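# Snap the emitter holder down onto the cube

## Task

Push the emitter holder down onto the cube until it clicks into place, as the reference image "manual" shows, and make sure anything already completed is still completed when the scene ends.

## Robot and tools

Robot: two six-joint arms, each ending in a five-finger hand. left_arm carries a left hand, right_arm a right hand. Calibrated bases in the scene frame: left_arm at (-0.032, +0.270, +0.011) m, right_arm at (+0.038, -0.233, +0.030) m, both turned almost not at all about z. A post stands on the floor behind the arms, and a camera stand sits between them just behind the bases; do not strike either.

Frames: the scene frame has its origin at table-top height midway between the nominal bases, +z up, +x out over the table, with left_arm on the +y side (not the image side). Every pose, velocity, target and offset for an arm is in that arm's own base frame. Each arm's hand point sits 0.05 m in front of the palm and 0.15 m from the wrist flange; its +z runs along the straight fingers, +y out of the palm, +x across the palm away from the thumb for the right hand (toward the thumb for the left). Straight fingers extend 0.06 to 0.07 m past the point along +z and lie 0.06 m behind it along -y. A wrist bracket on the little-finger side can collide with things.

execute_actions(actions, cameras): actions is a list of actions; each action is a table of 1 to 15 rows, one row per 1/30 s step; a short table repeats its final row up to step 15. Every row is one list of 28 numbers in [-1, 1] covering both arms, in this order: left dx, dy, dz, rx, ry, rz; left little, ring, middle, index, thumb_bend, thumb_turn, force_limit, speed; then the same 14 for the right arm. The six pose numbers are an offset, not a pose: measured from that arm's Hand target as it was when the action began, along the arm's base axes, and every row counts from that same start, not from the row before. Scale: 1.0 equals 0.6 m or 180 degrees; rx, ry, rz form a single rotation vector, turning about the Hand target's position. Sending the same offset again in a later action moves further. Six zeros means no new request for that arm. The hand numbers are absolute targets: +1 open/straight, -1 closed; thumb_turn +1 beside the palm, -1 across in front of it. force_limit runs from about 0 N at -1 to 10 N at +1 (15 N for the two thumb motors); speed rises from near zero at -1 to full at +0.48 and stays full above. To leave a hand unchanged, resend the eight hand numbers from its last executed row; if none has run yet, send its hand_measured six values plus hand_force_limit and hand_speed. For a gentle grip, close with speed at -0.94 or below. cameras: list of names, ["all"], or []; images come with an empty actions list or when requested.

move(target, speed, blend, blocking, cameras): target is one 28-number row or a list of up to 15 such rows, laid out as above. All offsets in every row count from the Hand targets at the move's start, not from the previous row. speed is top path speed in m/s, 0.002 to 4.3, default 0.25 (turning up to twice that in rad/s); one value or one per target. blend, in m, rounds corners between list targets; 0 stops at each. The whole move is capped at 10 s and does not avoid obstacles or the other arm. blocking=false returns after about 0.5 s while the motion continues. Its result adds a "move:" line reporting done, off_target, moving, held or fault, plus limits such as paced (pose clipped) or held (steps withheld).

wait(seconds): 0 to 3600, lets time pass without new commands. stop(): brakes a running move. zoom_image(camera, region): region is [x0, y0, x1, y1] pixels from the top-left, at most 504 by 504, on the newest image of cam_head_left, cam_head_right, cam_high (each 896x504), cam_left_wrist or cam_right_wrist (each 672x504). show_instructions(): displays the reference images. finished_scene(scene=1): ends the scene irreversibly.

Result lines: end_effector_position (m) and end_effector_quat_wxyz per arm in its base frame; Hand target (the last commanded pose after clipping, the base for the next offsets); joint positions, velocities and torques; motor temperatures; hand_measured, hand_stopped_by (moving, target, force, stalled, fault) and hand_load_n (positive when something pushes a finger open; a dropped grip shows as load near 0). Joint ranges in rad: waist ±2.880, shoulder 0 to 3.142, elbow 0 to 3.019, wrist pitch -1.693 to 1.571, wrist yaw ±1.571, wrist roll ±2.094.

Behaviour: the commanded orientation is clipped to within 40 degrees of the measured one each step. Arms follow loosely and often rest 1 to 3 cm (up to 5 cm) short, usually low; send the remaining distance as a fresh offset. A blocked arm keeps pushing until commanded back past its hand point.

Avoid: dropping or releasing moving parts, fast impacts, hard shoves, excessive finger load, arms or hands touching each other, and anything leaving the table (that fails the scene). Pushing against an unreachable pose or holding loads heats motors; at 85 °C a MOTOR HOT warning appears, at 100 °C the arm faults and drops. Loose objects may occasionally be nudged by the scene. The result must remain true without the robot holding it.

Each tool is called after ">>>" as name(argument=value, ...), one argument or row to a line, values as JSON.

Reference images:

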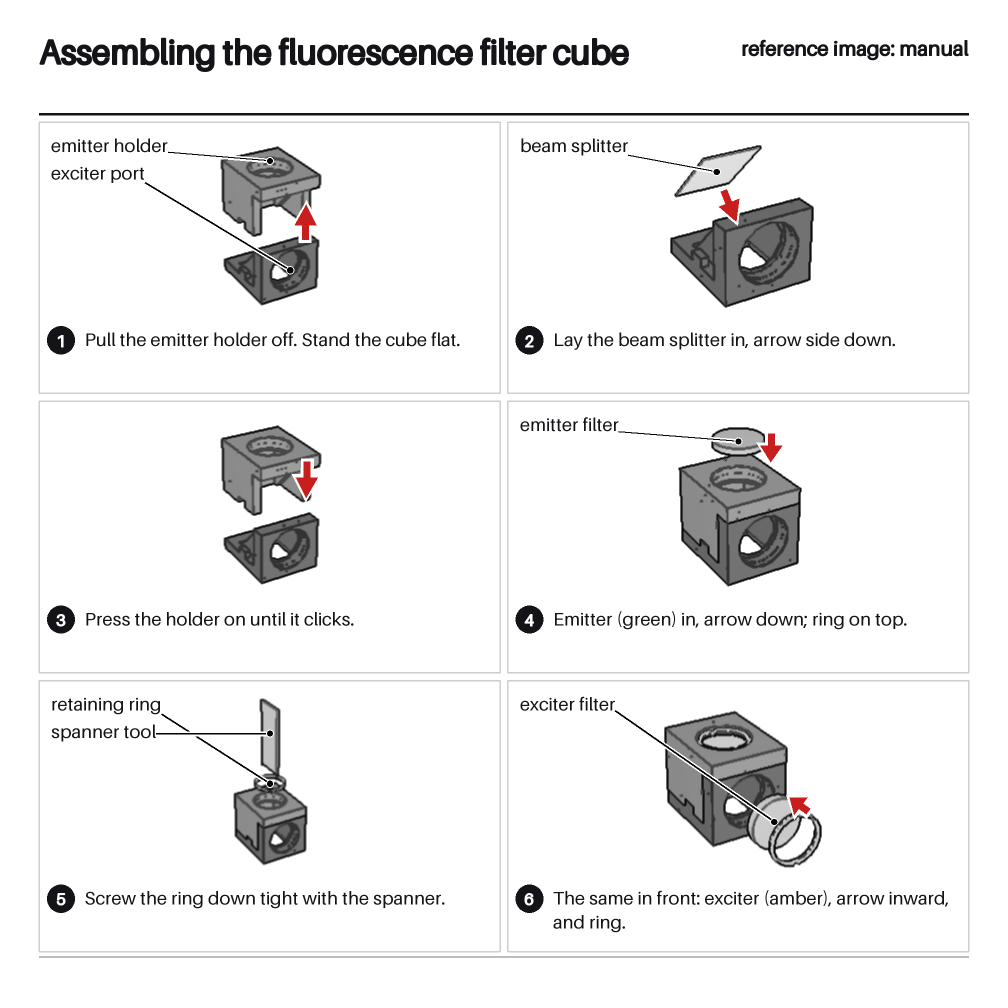

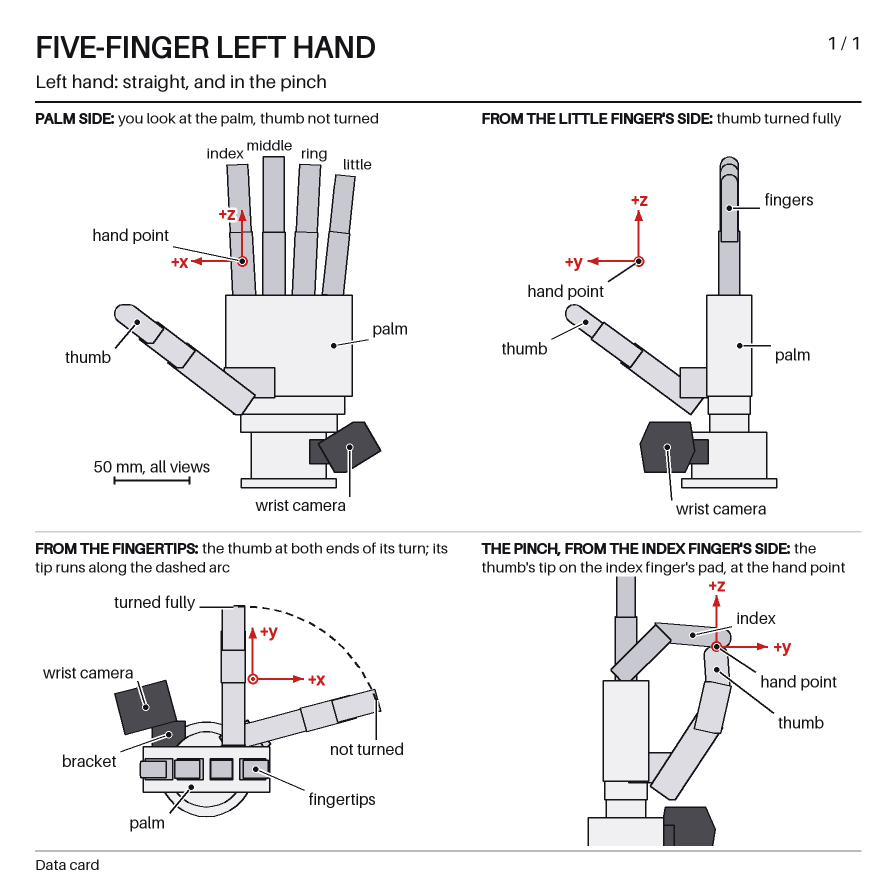

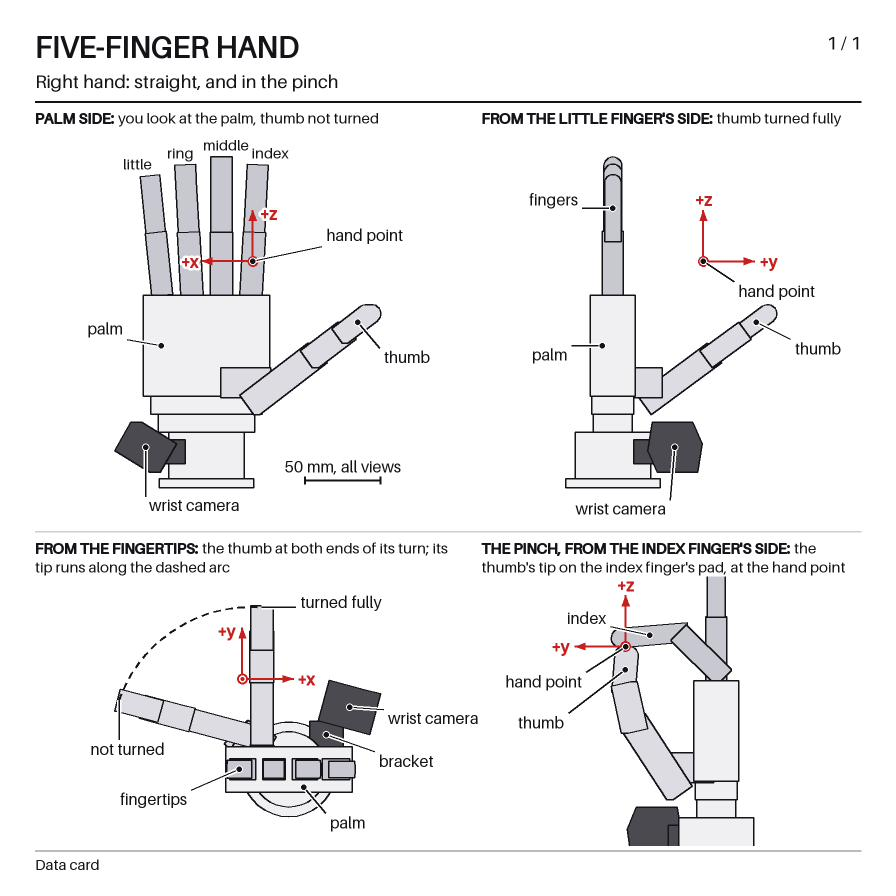

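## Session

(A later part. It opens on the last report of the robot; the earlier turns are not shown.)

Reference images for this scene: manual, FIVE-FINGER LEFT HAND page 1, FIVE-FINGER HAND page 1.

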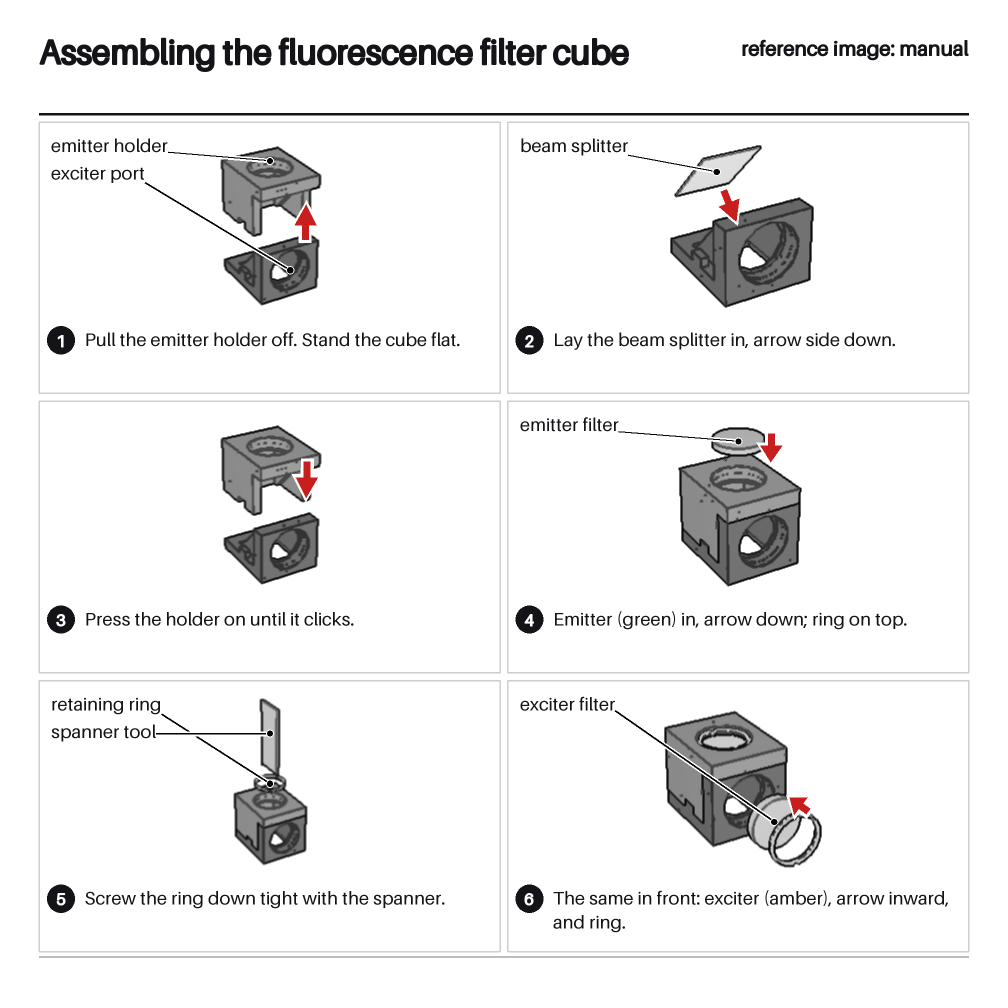

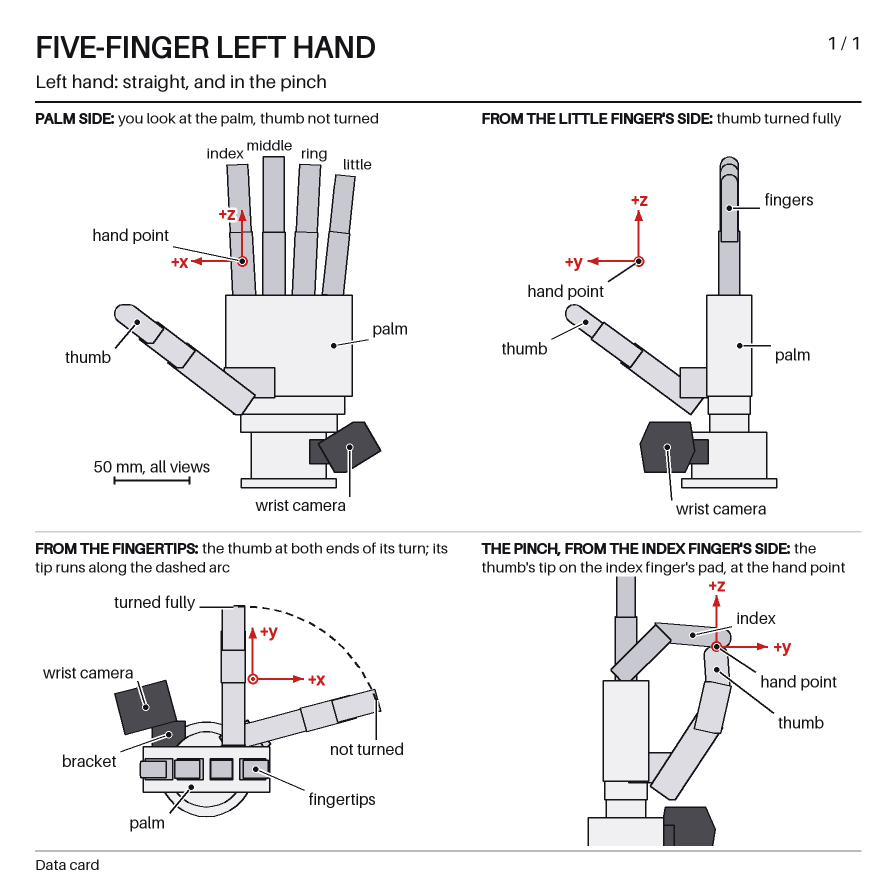

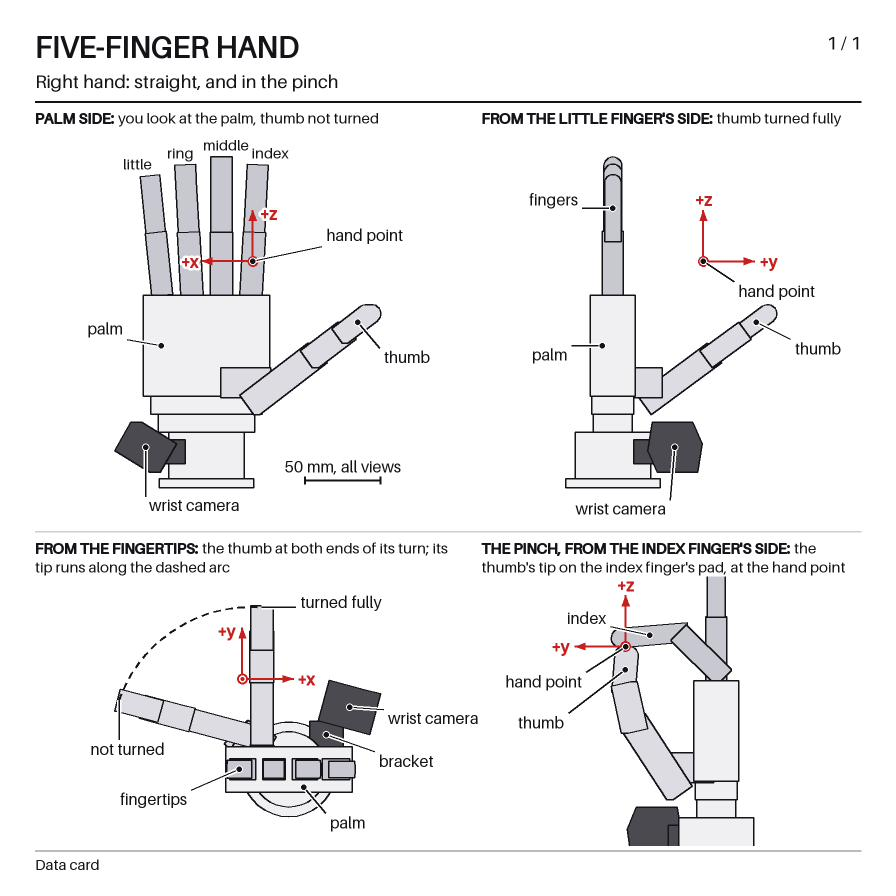

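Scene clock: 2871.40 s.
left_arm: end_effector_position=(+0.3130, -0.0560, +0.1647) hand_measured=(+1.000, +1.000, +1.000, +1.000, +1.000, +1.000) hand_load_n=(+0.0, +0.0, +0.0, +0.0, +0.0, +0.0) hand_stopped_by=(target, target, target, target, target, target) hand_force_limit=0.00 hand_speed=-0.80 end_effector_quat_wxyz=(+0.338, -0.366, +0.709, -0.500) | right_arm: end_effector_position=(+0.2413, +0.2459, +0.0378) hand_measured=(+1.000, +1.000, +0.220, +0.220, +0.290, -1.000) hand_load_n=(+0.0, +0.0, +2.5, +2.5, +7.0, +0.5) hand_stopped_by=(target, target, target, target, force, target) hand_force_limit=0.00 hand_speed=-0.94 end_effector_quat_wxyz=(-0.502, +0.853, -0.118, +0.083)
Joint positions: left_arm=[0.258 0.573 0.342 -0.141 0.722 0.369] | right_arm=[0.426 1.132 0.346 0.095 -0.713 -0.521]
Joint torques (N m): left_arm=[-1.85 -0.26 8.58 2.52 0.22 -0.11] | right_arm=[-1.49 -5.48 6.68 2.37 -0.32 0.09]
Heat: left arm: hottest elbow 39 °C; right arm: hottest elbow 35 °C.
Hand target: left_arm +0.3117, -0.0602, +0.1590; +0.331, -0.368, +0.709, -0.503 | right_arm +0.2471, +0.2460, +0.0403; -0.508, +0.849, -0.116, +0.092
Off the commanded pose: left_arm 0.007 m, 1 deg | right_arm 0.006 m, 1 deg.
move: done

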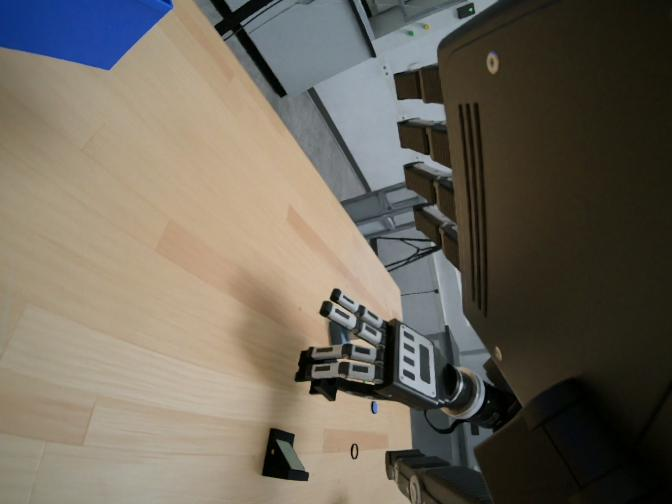

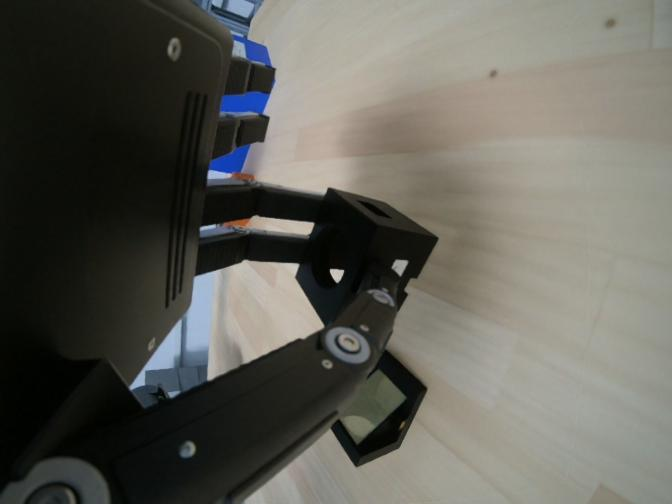

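>>> move(
  target=[0,0,0,0,0,0,1,1,1,1,1,1,0,-0.8,0,0,-0.0383,0,0,0,1,1,0.22,0.22,0.1,-1,0,-0.94],
  speed=0.06,
  cameras=["cam_left_wrist","cam_right_wrist"],
)

>>> zoom_image(
  camera="cam_left_wrist",
  region=[250, 350, 350, 430],
)

>>> zoom_image(
  camera="cam_right_wrist",
  region=[366, 226, 446, 326],
)

Scene clock: 2880.70 s.
left_arm: end_effector_position=(+0.3130, -0.0560, +0.1647) hand_measured=(+1.000, +1.000, +1.000, +1.000, +1.000, +1.000) hand_load_n=(+0.0, +0.0, +0.0, +0.0, +0.0, +0.0) hand_stopped_by=(target, target, target, target, target, target) hand_force_limit=0.00 hand_speed=-0.80 end_effector_quat_wxyz=(+0.338, -0.366, +0.709, -0.500) | right_arm: end_effector_position=(+0.2419, +0.2462, +0.0153) hand_measured=(+1.000, +1.000, +0.220, +0.220, +0.290, -1.000) hand_load_n=(+0.0, +0.0, +2.5, +2.5, +7.0, +0.5) hand_stopped_by=(target, target, target, target, force, target) hand_force_limit=0.00 hand_speed=-0.94 end_effector_quat_wxyz=(-0.503, +0.852, -0.118, +0.083)
Joint positions: left_arm=[0.258 0.573 0.342 -0.141 0.722 0.369] | right_arm=[0.426 1.224 0.319 0.215 -0.713 -0.521]
Joint torques (N m): left_arm=[-1.9 -0.32 8.61 2.58 0.2 -0.11] | right_arm=[-1.44 -6.01 5.91 2.35 -0.32 0.09]
Heat: left arm: hottest elbow 39 °C; right arm: hottest elbow 35 °C.
Hand target: left_arm +0.3117, -0.0602, +0.1590; +0.331, -0.368, +0.709, -0.503 | right_arm +0.2470, +0.2459, +0.0173; -0.508, +0.849, -0.116, +0.092
Off the commanded pose: left_arm 0.007 m, 1 deg | right_arm 0.006 m, 1 deg.
move: done

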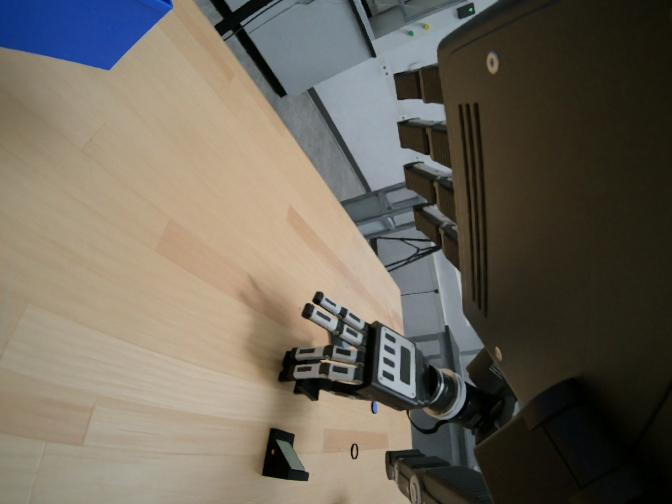

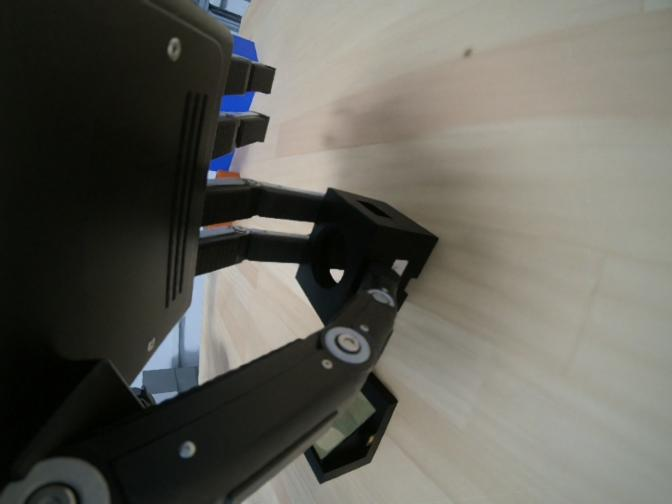

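Scaled by 5.040 from the camera's image (finer frame: 960x720).

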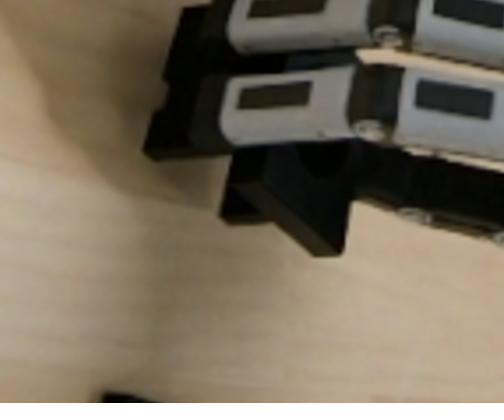

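Scaled by 5.040 from the camera's image (finer frame: 960x720).

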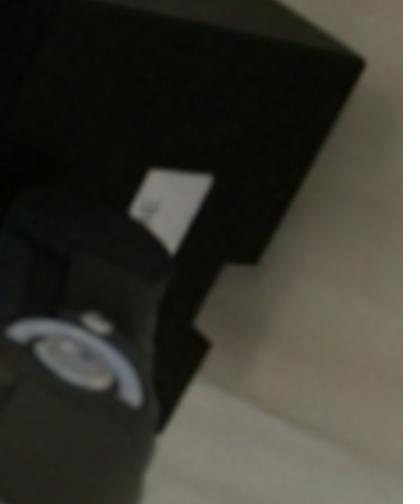

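>>> move(
  target=[0,0,0,0,0,0,1,1,1,1,1,1,0,-0.8,0,0,-0.0083,0,0,0,1,1,0.22,0.22,0.1,-1,0,-0.94],
  speed=0.04,
  cameras=["cam_left_wrist","cam_right_wrist"],
)

>>> zoom_image(
  camera="cam_left_wrist",
  region=[270, 350, 318, 398],
)

>>> zoom_image(
  camera="cam_right_wrist",
  region=[366, 226, 446, 326],
)

Scene clock: 2883.77 s.
left_arm: end_effector_position=(+0.3130, -0.0560, +0.1647) hand_measured=(+1.000, +1.000, +1.000, +1.000, +1.000, +1.000) hand_load_n=(+0.0, -0.5, +0.0, +0.0, +0.0, +0.0) hand_stopped_by=(target, target, target, target, target, target) hand_force_limit=0.00 hand_speed=-0.80 end_effector_quat_wxyz=(+0.338, -0.366, +0.709, -0.500) | right_arm: end_effector_position=(+0.2419, +0.2462, +0.0104) hand_measured=(+1.000, +1.000, +0.220, +0.220, +0.290, -1.000) hand_load_n=(+0.0, +0.0, +3.0, +2.5, +7.0, +0.5) hand_stopped_by=(target, target, target, target, force, target) hand_force_limit=0.00 hand_speed=-0.94 end_effector_quat_wxyz=(-0.503, +0.852, -0.118, +0.083)
Joint positions: left_arm=[0.258 0.573 0.342 -0.141 0.722 0.369] | right_arm=[0.426 1.246 0.314 0.242 -0.713 -0.521]
Joint torques (N m): left_arm=[-2.08 -0.32 8.59 2.55 0.2 -0.12] | right_arm=[-1.49 -6.07 5.74 2.36 -0.31 0.09]
Heat: left arm: hottest elbow 39 °C; right arm: hottest elbow 35 °C.
Hand target: left_arm +0.3117, -0.0602, +0.1590; +0.331, -0.368, +0.709, -0.503 | right_arm +0.2470, +0.2459, +0.0123; -0.508, +0.849, -0.116, +0.092
Off the commanded pose: left_arm 0.007 m, 1 deg | right_arm 0.005 m, 1 deg.
move: done

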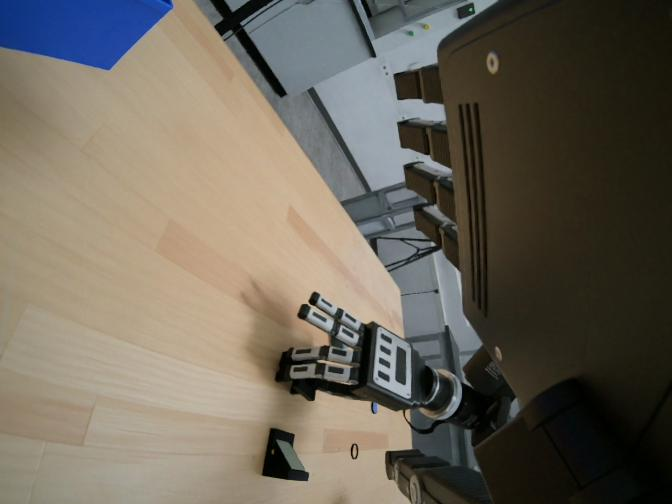

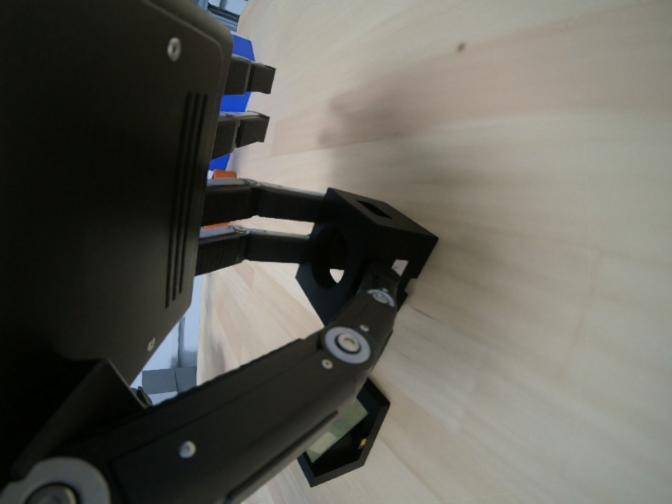

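Scaled by 10.500 from the camera's image (finer frame: 960x720).

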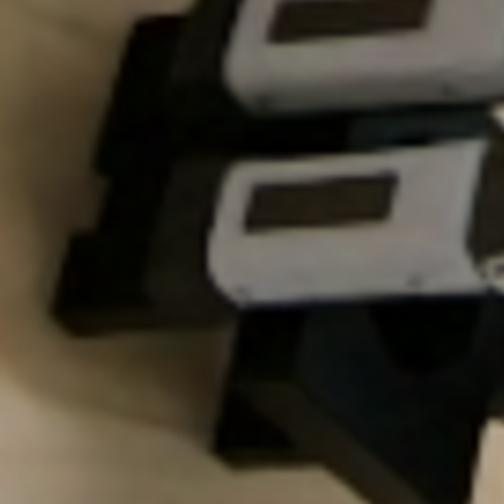

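Scaled by 5.040 from the camera's image (finer frame: 960x720).

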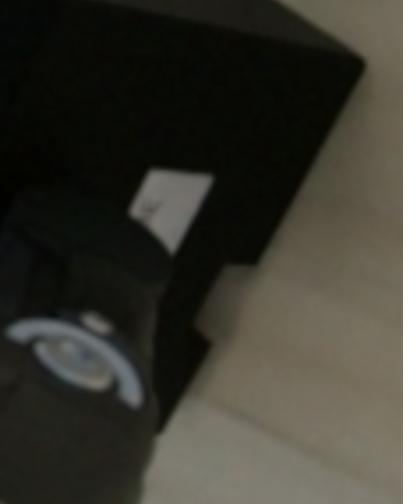

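>>> move(
  target=[0,0,0,0,0,0,1,1,1,1,1,1,0,-0.8,0,0,-0.005,0,0,0,1,1,0.22,0.22,0.1,-1,0,-0.94],
  speed=0.02,
  cameras=["cam_left_wrist","cam_right_wrist"],
)

>>> zoom_image(
  camera="cam_right_wrist",
  region=[366, 226, 446, 326],
)

Scene clock: 2886.40 s.
left_arm: end_effector_position=(+0.3130, -0.0560, +0.1647) hand_measured=(+1.000, +1.000, +1.000, +1.000, +1.000, +1.000) hand_load_n=(+0.0, +0.0, +0.0, +0.0, +0.0, +0.0) hand_stopped_by=(target, target, target, target, target, target) hand_force_limit=0.00 hand_speed=-0.80 end_effector_quat_wxyz=(+0.338, -0.366, +0.709, -0.500) | right_arm: end_effector_position=(+0.2436, +0.2471, +0.0091) hand_measured=(+1.000, +1.000, +0.220, +0.220, +0.290, -1.000) hand_load_n=(-0.5, +0.0, +2.5, +2.5, +7.0, +0.5) hand_stopped_by=(target, target, target, target, force, target) hand_force_limit=0.00 hand_speed=-0.94 end_effector_quat_wxyz=(-0.504, +0.852, -0.117, +0.085)
Joint positions: left_arm=[0.258 0.573 0.342 -0.141 0.722 0.369] | right_arm=[0.426 1.257 0.314 0.26 -0.714 -0.521]
Joint torques (N m): left_arm=[-1.85 -0.03 8.47 2.54 0.19 -0.12] | right_arm=[-1.44 -6.01 5.45 2.35 -0.29 0.09]
Heat: left arm: hottest elbow 39 °C; right arm: hottest elbow 34 °C.
Hand target: left_arm +0.3117, -0.0602, +0.1590; +0.331, -0.368, +0.709, -0.503 | right_arm +0.2471, +0.2459, +0.0093; -0.508, +0.849, -0.116, +0.092
Off the commanded pose: left_arm 0.007 m, 1 deg | right_arm 0.004 m, 1 deg.
move: done

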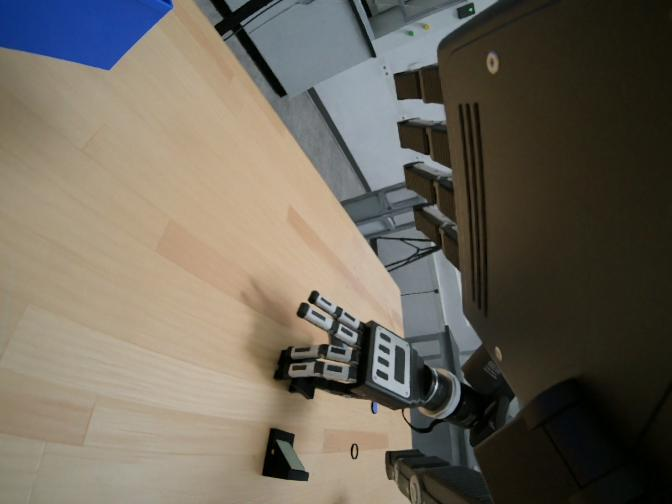

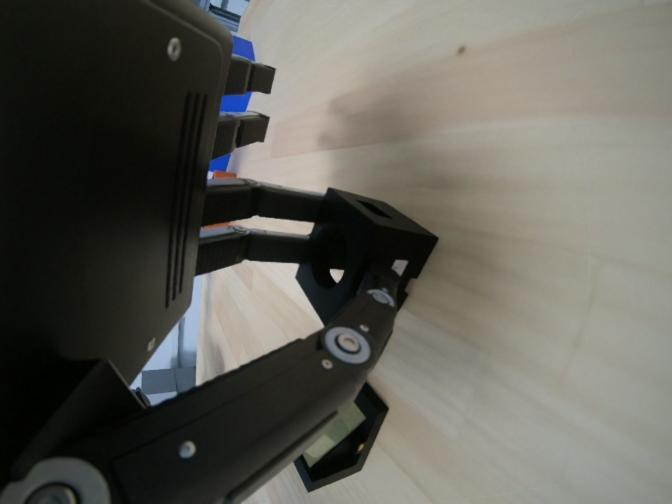

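Scaled by 5.040 from the camera's image (finer frame: 960x720).

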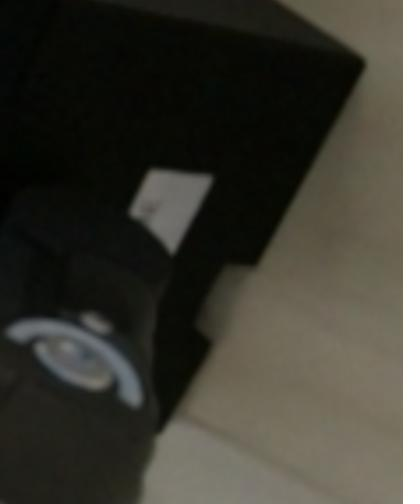

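>>> move(
  target=[0,0,0,0,0,0,1,1,1,1,1,1,0,-0.8,0,0,-0.005,0,0,0,1,1,0.22,0.22,0.1,-1,0,-0.94],
  speed=0.02,
  cameras=["cam_left_wrist","cam_right_wrist"],
)

>>> zoom_image(
  camera="cam_right_wrist",
  region=[366, 226, 446, 326],
)

>>> zoom_image(
  camera="cam_left_wrist",
  region=[260, 336, 330, 406],
)

Scene clock: 2889.53 s.
left_arm: end_effector_position=(+0.3130, -0.0560, +0.1647) hand_measured=(+1.000, +1.000, +1.000, +1.000, +1.000, +1.000) hand_load_n=(-0.5, -0.5, +0.0, +0.0, +0.0, -0.5) hand_stopped_by=(target, target, target, target, target, target) hand_force_limit=0.00 hand_speed=-0.80 end_effector_quat_wxyz=(+0.338, -0.366, +0.709, -0.500) | right_arm: end_effector_position=(+0.2458, +0.2483, +0.0087) hand_measured=(+1.000, +1.000, +0.220, +0.220, +0.290, -1.000) hand_load_n=(+0.0, +0.0, +3.0, +3.0, +6.5, +0.5) hand_stopped_by=(target, target, target, target, force, target) hand_force_limit=0.00 hand_speed=-0.94 end_effector_quat_wxyz=(-0.506, +0.850, -0.115, +0.088)
Joint positions: left_arm=[0.258 0.573 0.342 -0.141 0.722 0.369] | right_arm=[0.426 1.267 0.314 0.279 -0.715 -0.521]
Joint torques (N m): left_arm=[-1.79 -0.09 8.53 2.56 0.21 -0.13] | right_arm=[-1.55 -5.66 5.16 2.22 -0.24 0.1]
Heat: left arm: hottest elbow 39 °C; right arm: hottest elbow 34 °C.
Hand target: left_arm +0.3117, -0.0602, +0.1590; +0.331, -0.368, +0.709, -0.503 | right_arm +0.2471, +0.2459, +0.0063; -0.508, +0.849, -0.116, +0.092
Off the commanded pose: left_arm 0.007 m, 1 deg | right_arm 0.004 m, 0 deg.
move: done

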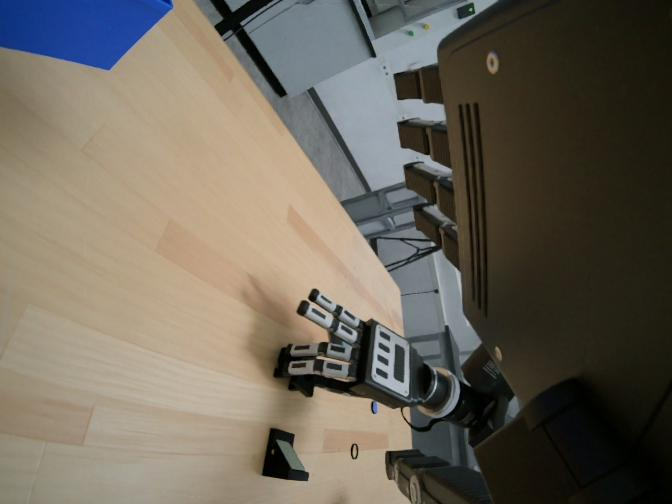

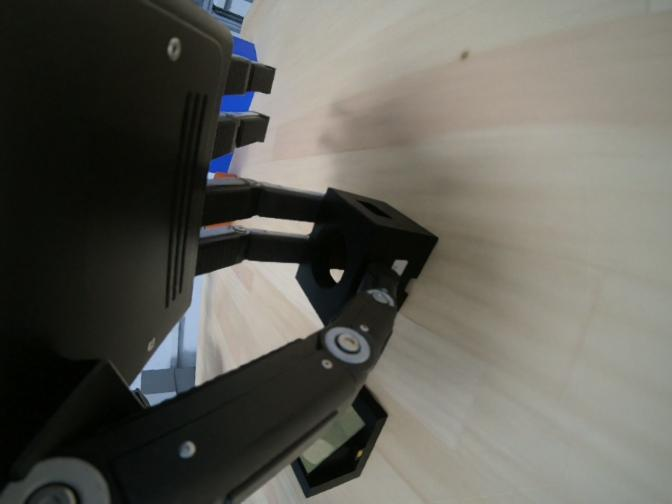

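Scaled by 5.040 from the camera's image (finer frame: 960x720).

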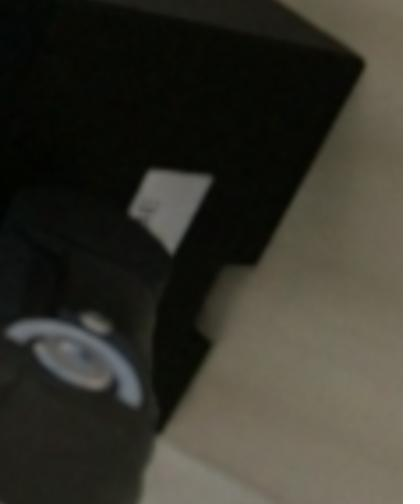

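Scaled by 7.200 from the camera's image (finer frame: 960x720).

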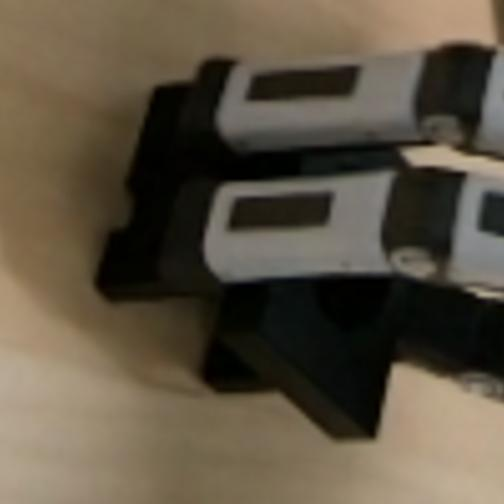

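>>> move(
  target=[0,0,0,0,0,0,1,1,1,1,1,1,0,-0.8,0,0,0.0183,0,0,0,1,1,0.22,0.22,0.1,-1,0,-0.94],
  speed=0.04,
  cameras=["cam_right_wrist"],
)

>>> zoom_image(
  camera="cam_right_wrist",
  region=[440, 20, 520, 100],
)

>>> zoom_image(
  camera="cam_right_wrist",
  region=[296, 360, 426, 500],
)

Scene clock: 2918.13 s.
left_arm: end_effector_position=(+0.3130, -0.0560, +0.1647) hand_measured=(+1.000, +1.000, +1.000, +1.000, +1.000, +1.000) hand_load_n=(+0.0, +0.0, +0.0, +0.0, +0.0, +0.0) hand_stopped_by=(target, target, target, target, target, target) hand_force_limit=0.00 hand_speed=-0.80 end_effector_quat_wxyz=(+0.338, -0.366, +0.709, -0.500) | right_arm: end_effector_position=(+0.2424, +0.2467, +0.0110) hand_measured=(+1.000, +1.000, +0.220, +0.220, +0.290, -1.000) hand_load_n=(+0.0, +0.0, +2.5, +2.5, +7.0, +0.5) hand_stopped_by=(target, target, target, target, force, target) hand_force_limit=0.00 hand_speed=-0.94 end_effector_quat_wxyz=(-0.504, +0.852, -0.117, +0.084)
Joint positions: left_arm=[0.258 0.573 0.342 -0.141 0.722 0.369] | right_arm=[0.426 1.246 0.314 0.246 -0.715 -0.521]
Joint torques (N m): left_arm=[-1.73 -0.21 8.5 2.56 0.2 -0.12] | right_arm=[-1.49 -7.88 6.13 1.37 -0.26 0.1]
Heat: left arm: hottest elbow 39 °C; right arm: hottest elbow 33 °C.
Hand target: left_arm +0.3117, -0.0602, +0.1590; +0.331, -0.368, +0.709, -0.503 | right_arm +0.2471, +0.2459, +0.0173; -0.508, +0.849, -0.116, +0.092
Off the commanded pose: left_arm 0.007 m, 1 deg | right_arm 0.008 m, 1 deg.
move: done

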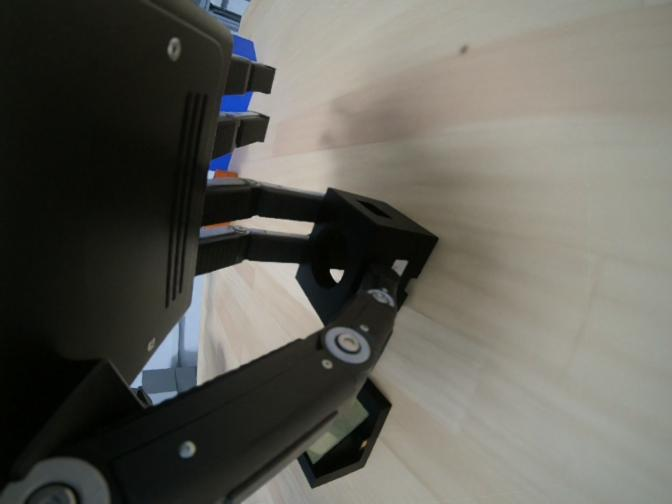

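Scaled by 6.300 from the camera's image (finer frame: 960x720).

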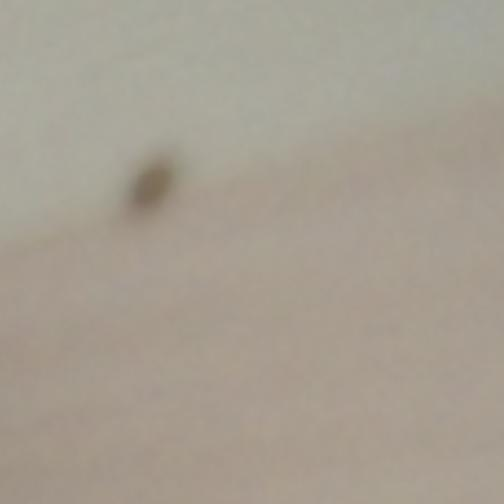

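Scaled by 3.600 from the camera's image (finer frame: 960x720).

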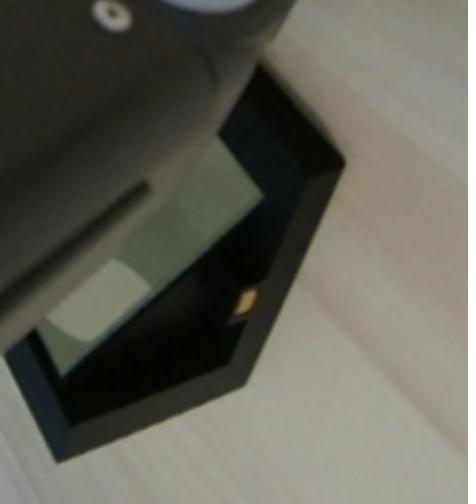

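>>> move(
  target=[0,0,0,0,0,0,1,1,1,1,1,1,0,-0.8,0,0,0.05,0,0,0,1,1,0.22,0.22,0.1,-1,0,-0.94],
  speed=0.08,
  cameras=["cam_right_wrist","cam_left_wrist"],
)

>>> zoom_image(
  camera="cam_right_wrist",
  region=[460, 40, 540, 120],
)

>>> zoom_image(
  camera="cam_right_wrist",
  region=[316, 340, 446, 480],
)

Scene clock: 2922.80 s.
left_arm: end_effector_position=(+0.3130, -0.0560, +0.1647) hand_measured=(+1.000, +1.000, +1.000, +1.000, +1.000, +1.000) hand_load_n=(+0.0, +0.0, +0.0, +0.0, +0.0, -0.5) hand_stopped_by=(target, target, target, target, target, target) hand_force_limit=0.00 hand_speed=-0.80 end_effector_quat_wxyz=(+0.338, -0.366, +0.709, -0.500) | right_arm: end_effector_position=(+0.2266, +0.2395, +0.0266) hand_measured=(+1.000, +1.000, +0.220, +0.220, +0.290, -1.000) hand_load_n=(+0.0, +0.0, +2.5, +2.5, +7.0, +0.5) hand_stopped_by=(target, target, target, target, force, target) hand_force_limit=0.00 hand_speed=-0.94 end_effector_quat_wxyz=(-0.495, +0.857, -0.125, +0.071)
Joint positions: left_arm=[0.258 0.573 0.342 -0.141 0.722 0.369] | right_arm=[0.426 1.124 0.314 0.089 -0.715 -0.521]
Joint torques (N m): left_arm=[-1.85 -0.15 8.58 2.48 0.22 -0.13] | right_arm=[-1.61 -6.83 9.52 1.35 -0.26 0.09]
Heat: left arm: hottest elbow 39 °C; right arm: hottest elbow 33 °C.
Hand target: left_arm +0.3117, -0.0602, +0.1590; +0.331, -0.368, +0.709, -0.503 | right_arm +0.2471, +0.2459, +0.0473; -0.508, +0.849, -0.116, +0.092
Off the commanded pose: left_arm 0.007 m, 1 deg | right_arm 0.030 m, 3 deg.
move: off_target (right_arm)
Images, in order (width x height): cam_left_wrist 672x504, cam_right_wrist 672x504.

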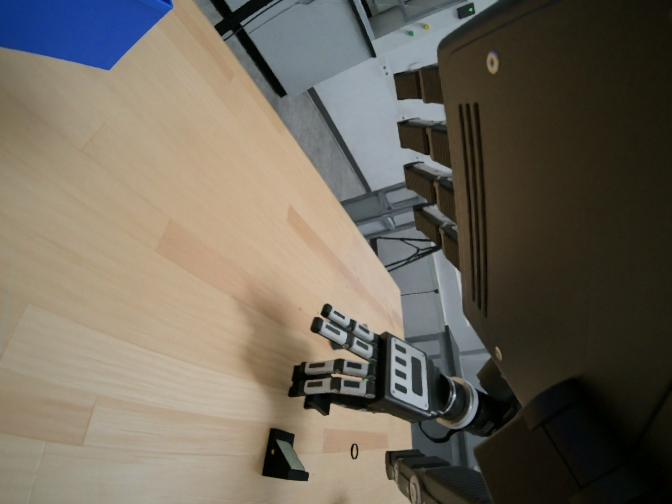

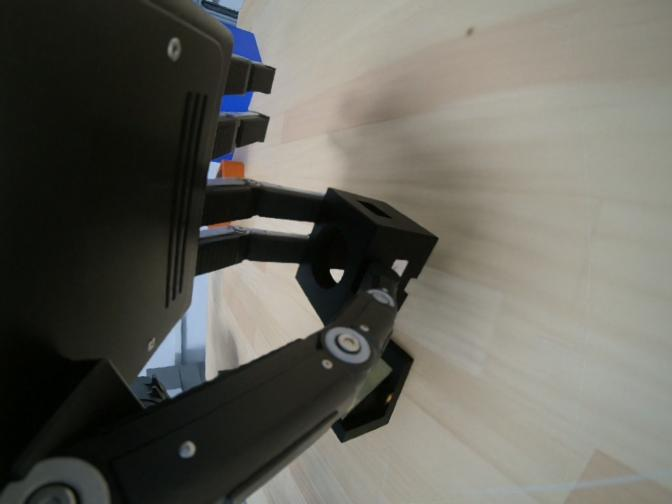

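Scaled by 6.300 from the camera's image (finer frame: 960x720).

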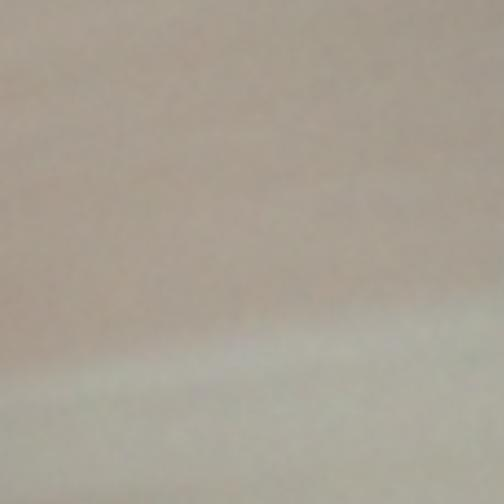

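Scaled by 3.600 from the camera's image (finer frame: 960x720).

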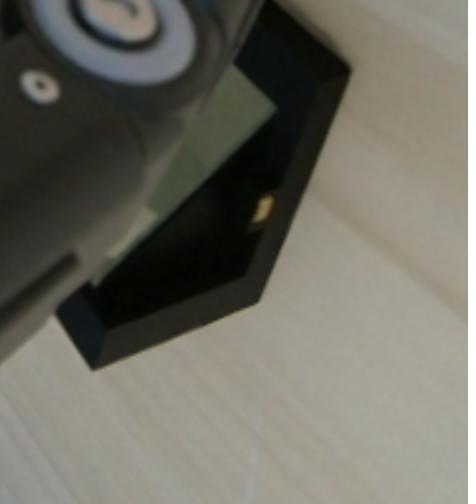

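>>> move(
  target=[
    [0,0,0,0,0,0,1,1,1,1,1,1,0,-0.8,0.019,-0.0233,0.1,0,0,0,1,1,0.22,0.22,0.1,-1,0,-0.94],
    [0,0,0,0,0,0,1,1,1,1,1,1,0,-0.8,0,0,0.0333,0,0,0,1,1,0.22,0.22,0.1,-1,0,-0.94],
  ],
  speed=[0.15,0.08],
  cameras=["cam_right_wrist"],
)

>>> zoom_image(
  camera="cam_right_wrist",
  region=[500, 20, 640, 125],
)

>>> zoom_image(
  camera="cam_right_wrist",
  region=[370, 310, 510, 450],
)

Scene clock: 2928.03 s.
left_arm: end_effector_position=(+0.3130, -0.0560, +0.1647) hand_measured=(+1.000, +1.000, +1.000, +1.000, +1.000, +1.000) hand_load_n=(+0.0, +0.0, +0.0, -0.5, +0.0, +0.0) hand_stopped_by=(target, target, target, target, target, target) hand_force_limit=0.00 hand_speed=-0.80 end_effector_quat_wxyz=(+0.338, -0.366, +0.709, -0.500) | right_arm: end_effector_position=(+0.2465, +0.2398, +0.0643) hand_measured=(+1.000, +1.000, +0.220, +0.220, +0.290, -1.000) hand_load_n=(+0.0, -0.5, +3.0, +2.5, +7.0, +0.5) hand_stopped_by=(target, target, target, target, force, target) hand_force_limit=0.00 hand_speed=-0.94 end_effector_quat_wxyz=(-0.502, +0.852, -0.123, +0.090)
Joint positions: left_arm=[0.258 0.573 0.342 -0.141 0.722 0.369] | right_arm=[0.402 1.043 0.386 -0.036 -0.718 -0.533]
Joint torques (N m): left_arm=[-1.44 -0.03 8.58 2.55 0.21 -0.11] | right_arm=[0.73 -5.01 7.39 2.35 -0.16 0.18]
Heat: left arm: hottest elbow 39 °C; right arm: hottest elbow 34 °C.
Hand target: left_arm +0.3117, -0.0602, +0.1590; +0.331, -0.368, +0.709, -0.503 | right_arm +0.2470, +0.2459, +0.0671; -0.507, +0.849, -0.116, +0.092
Off the commanded pose: left_arm 0.007 m, 1 deg | right_arm 0.007 m, 1 deg.
move: done

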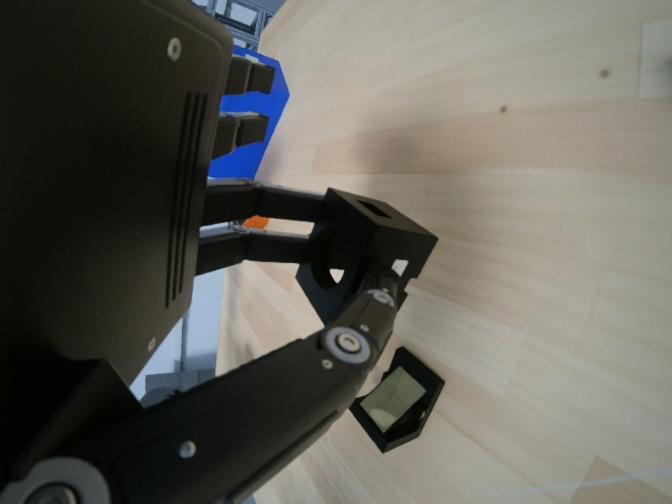

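Scaled by 3.600 from the camera's image (finer frame: 960x720).

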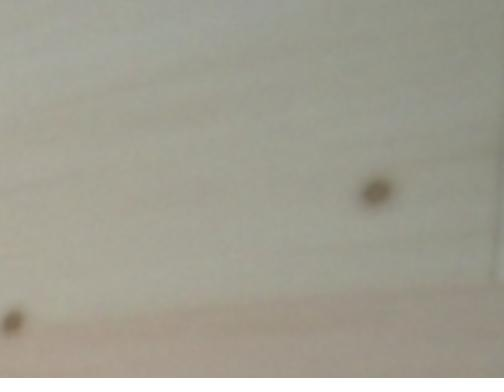

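Scaled by 3.600 from the camera's image (finer frame: 960x720).

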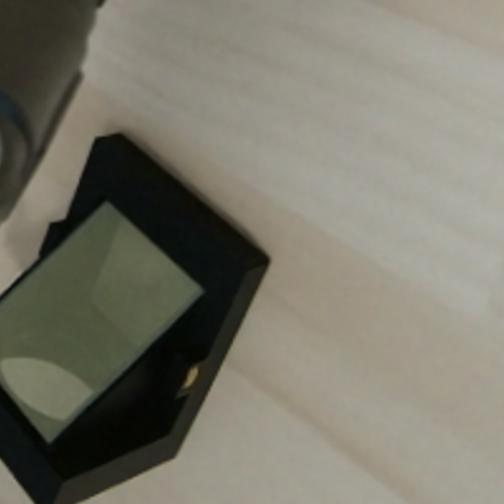

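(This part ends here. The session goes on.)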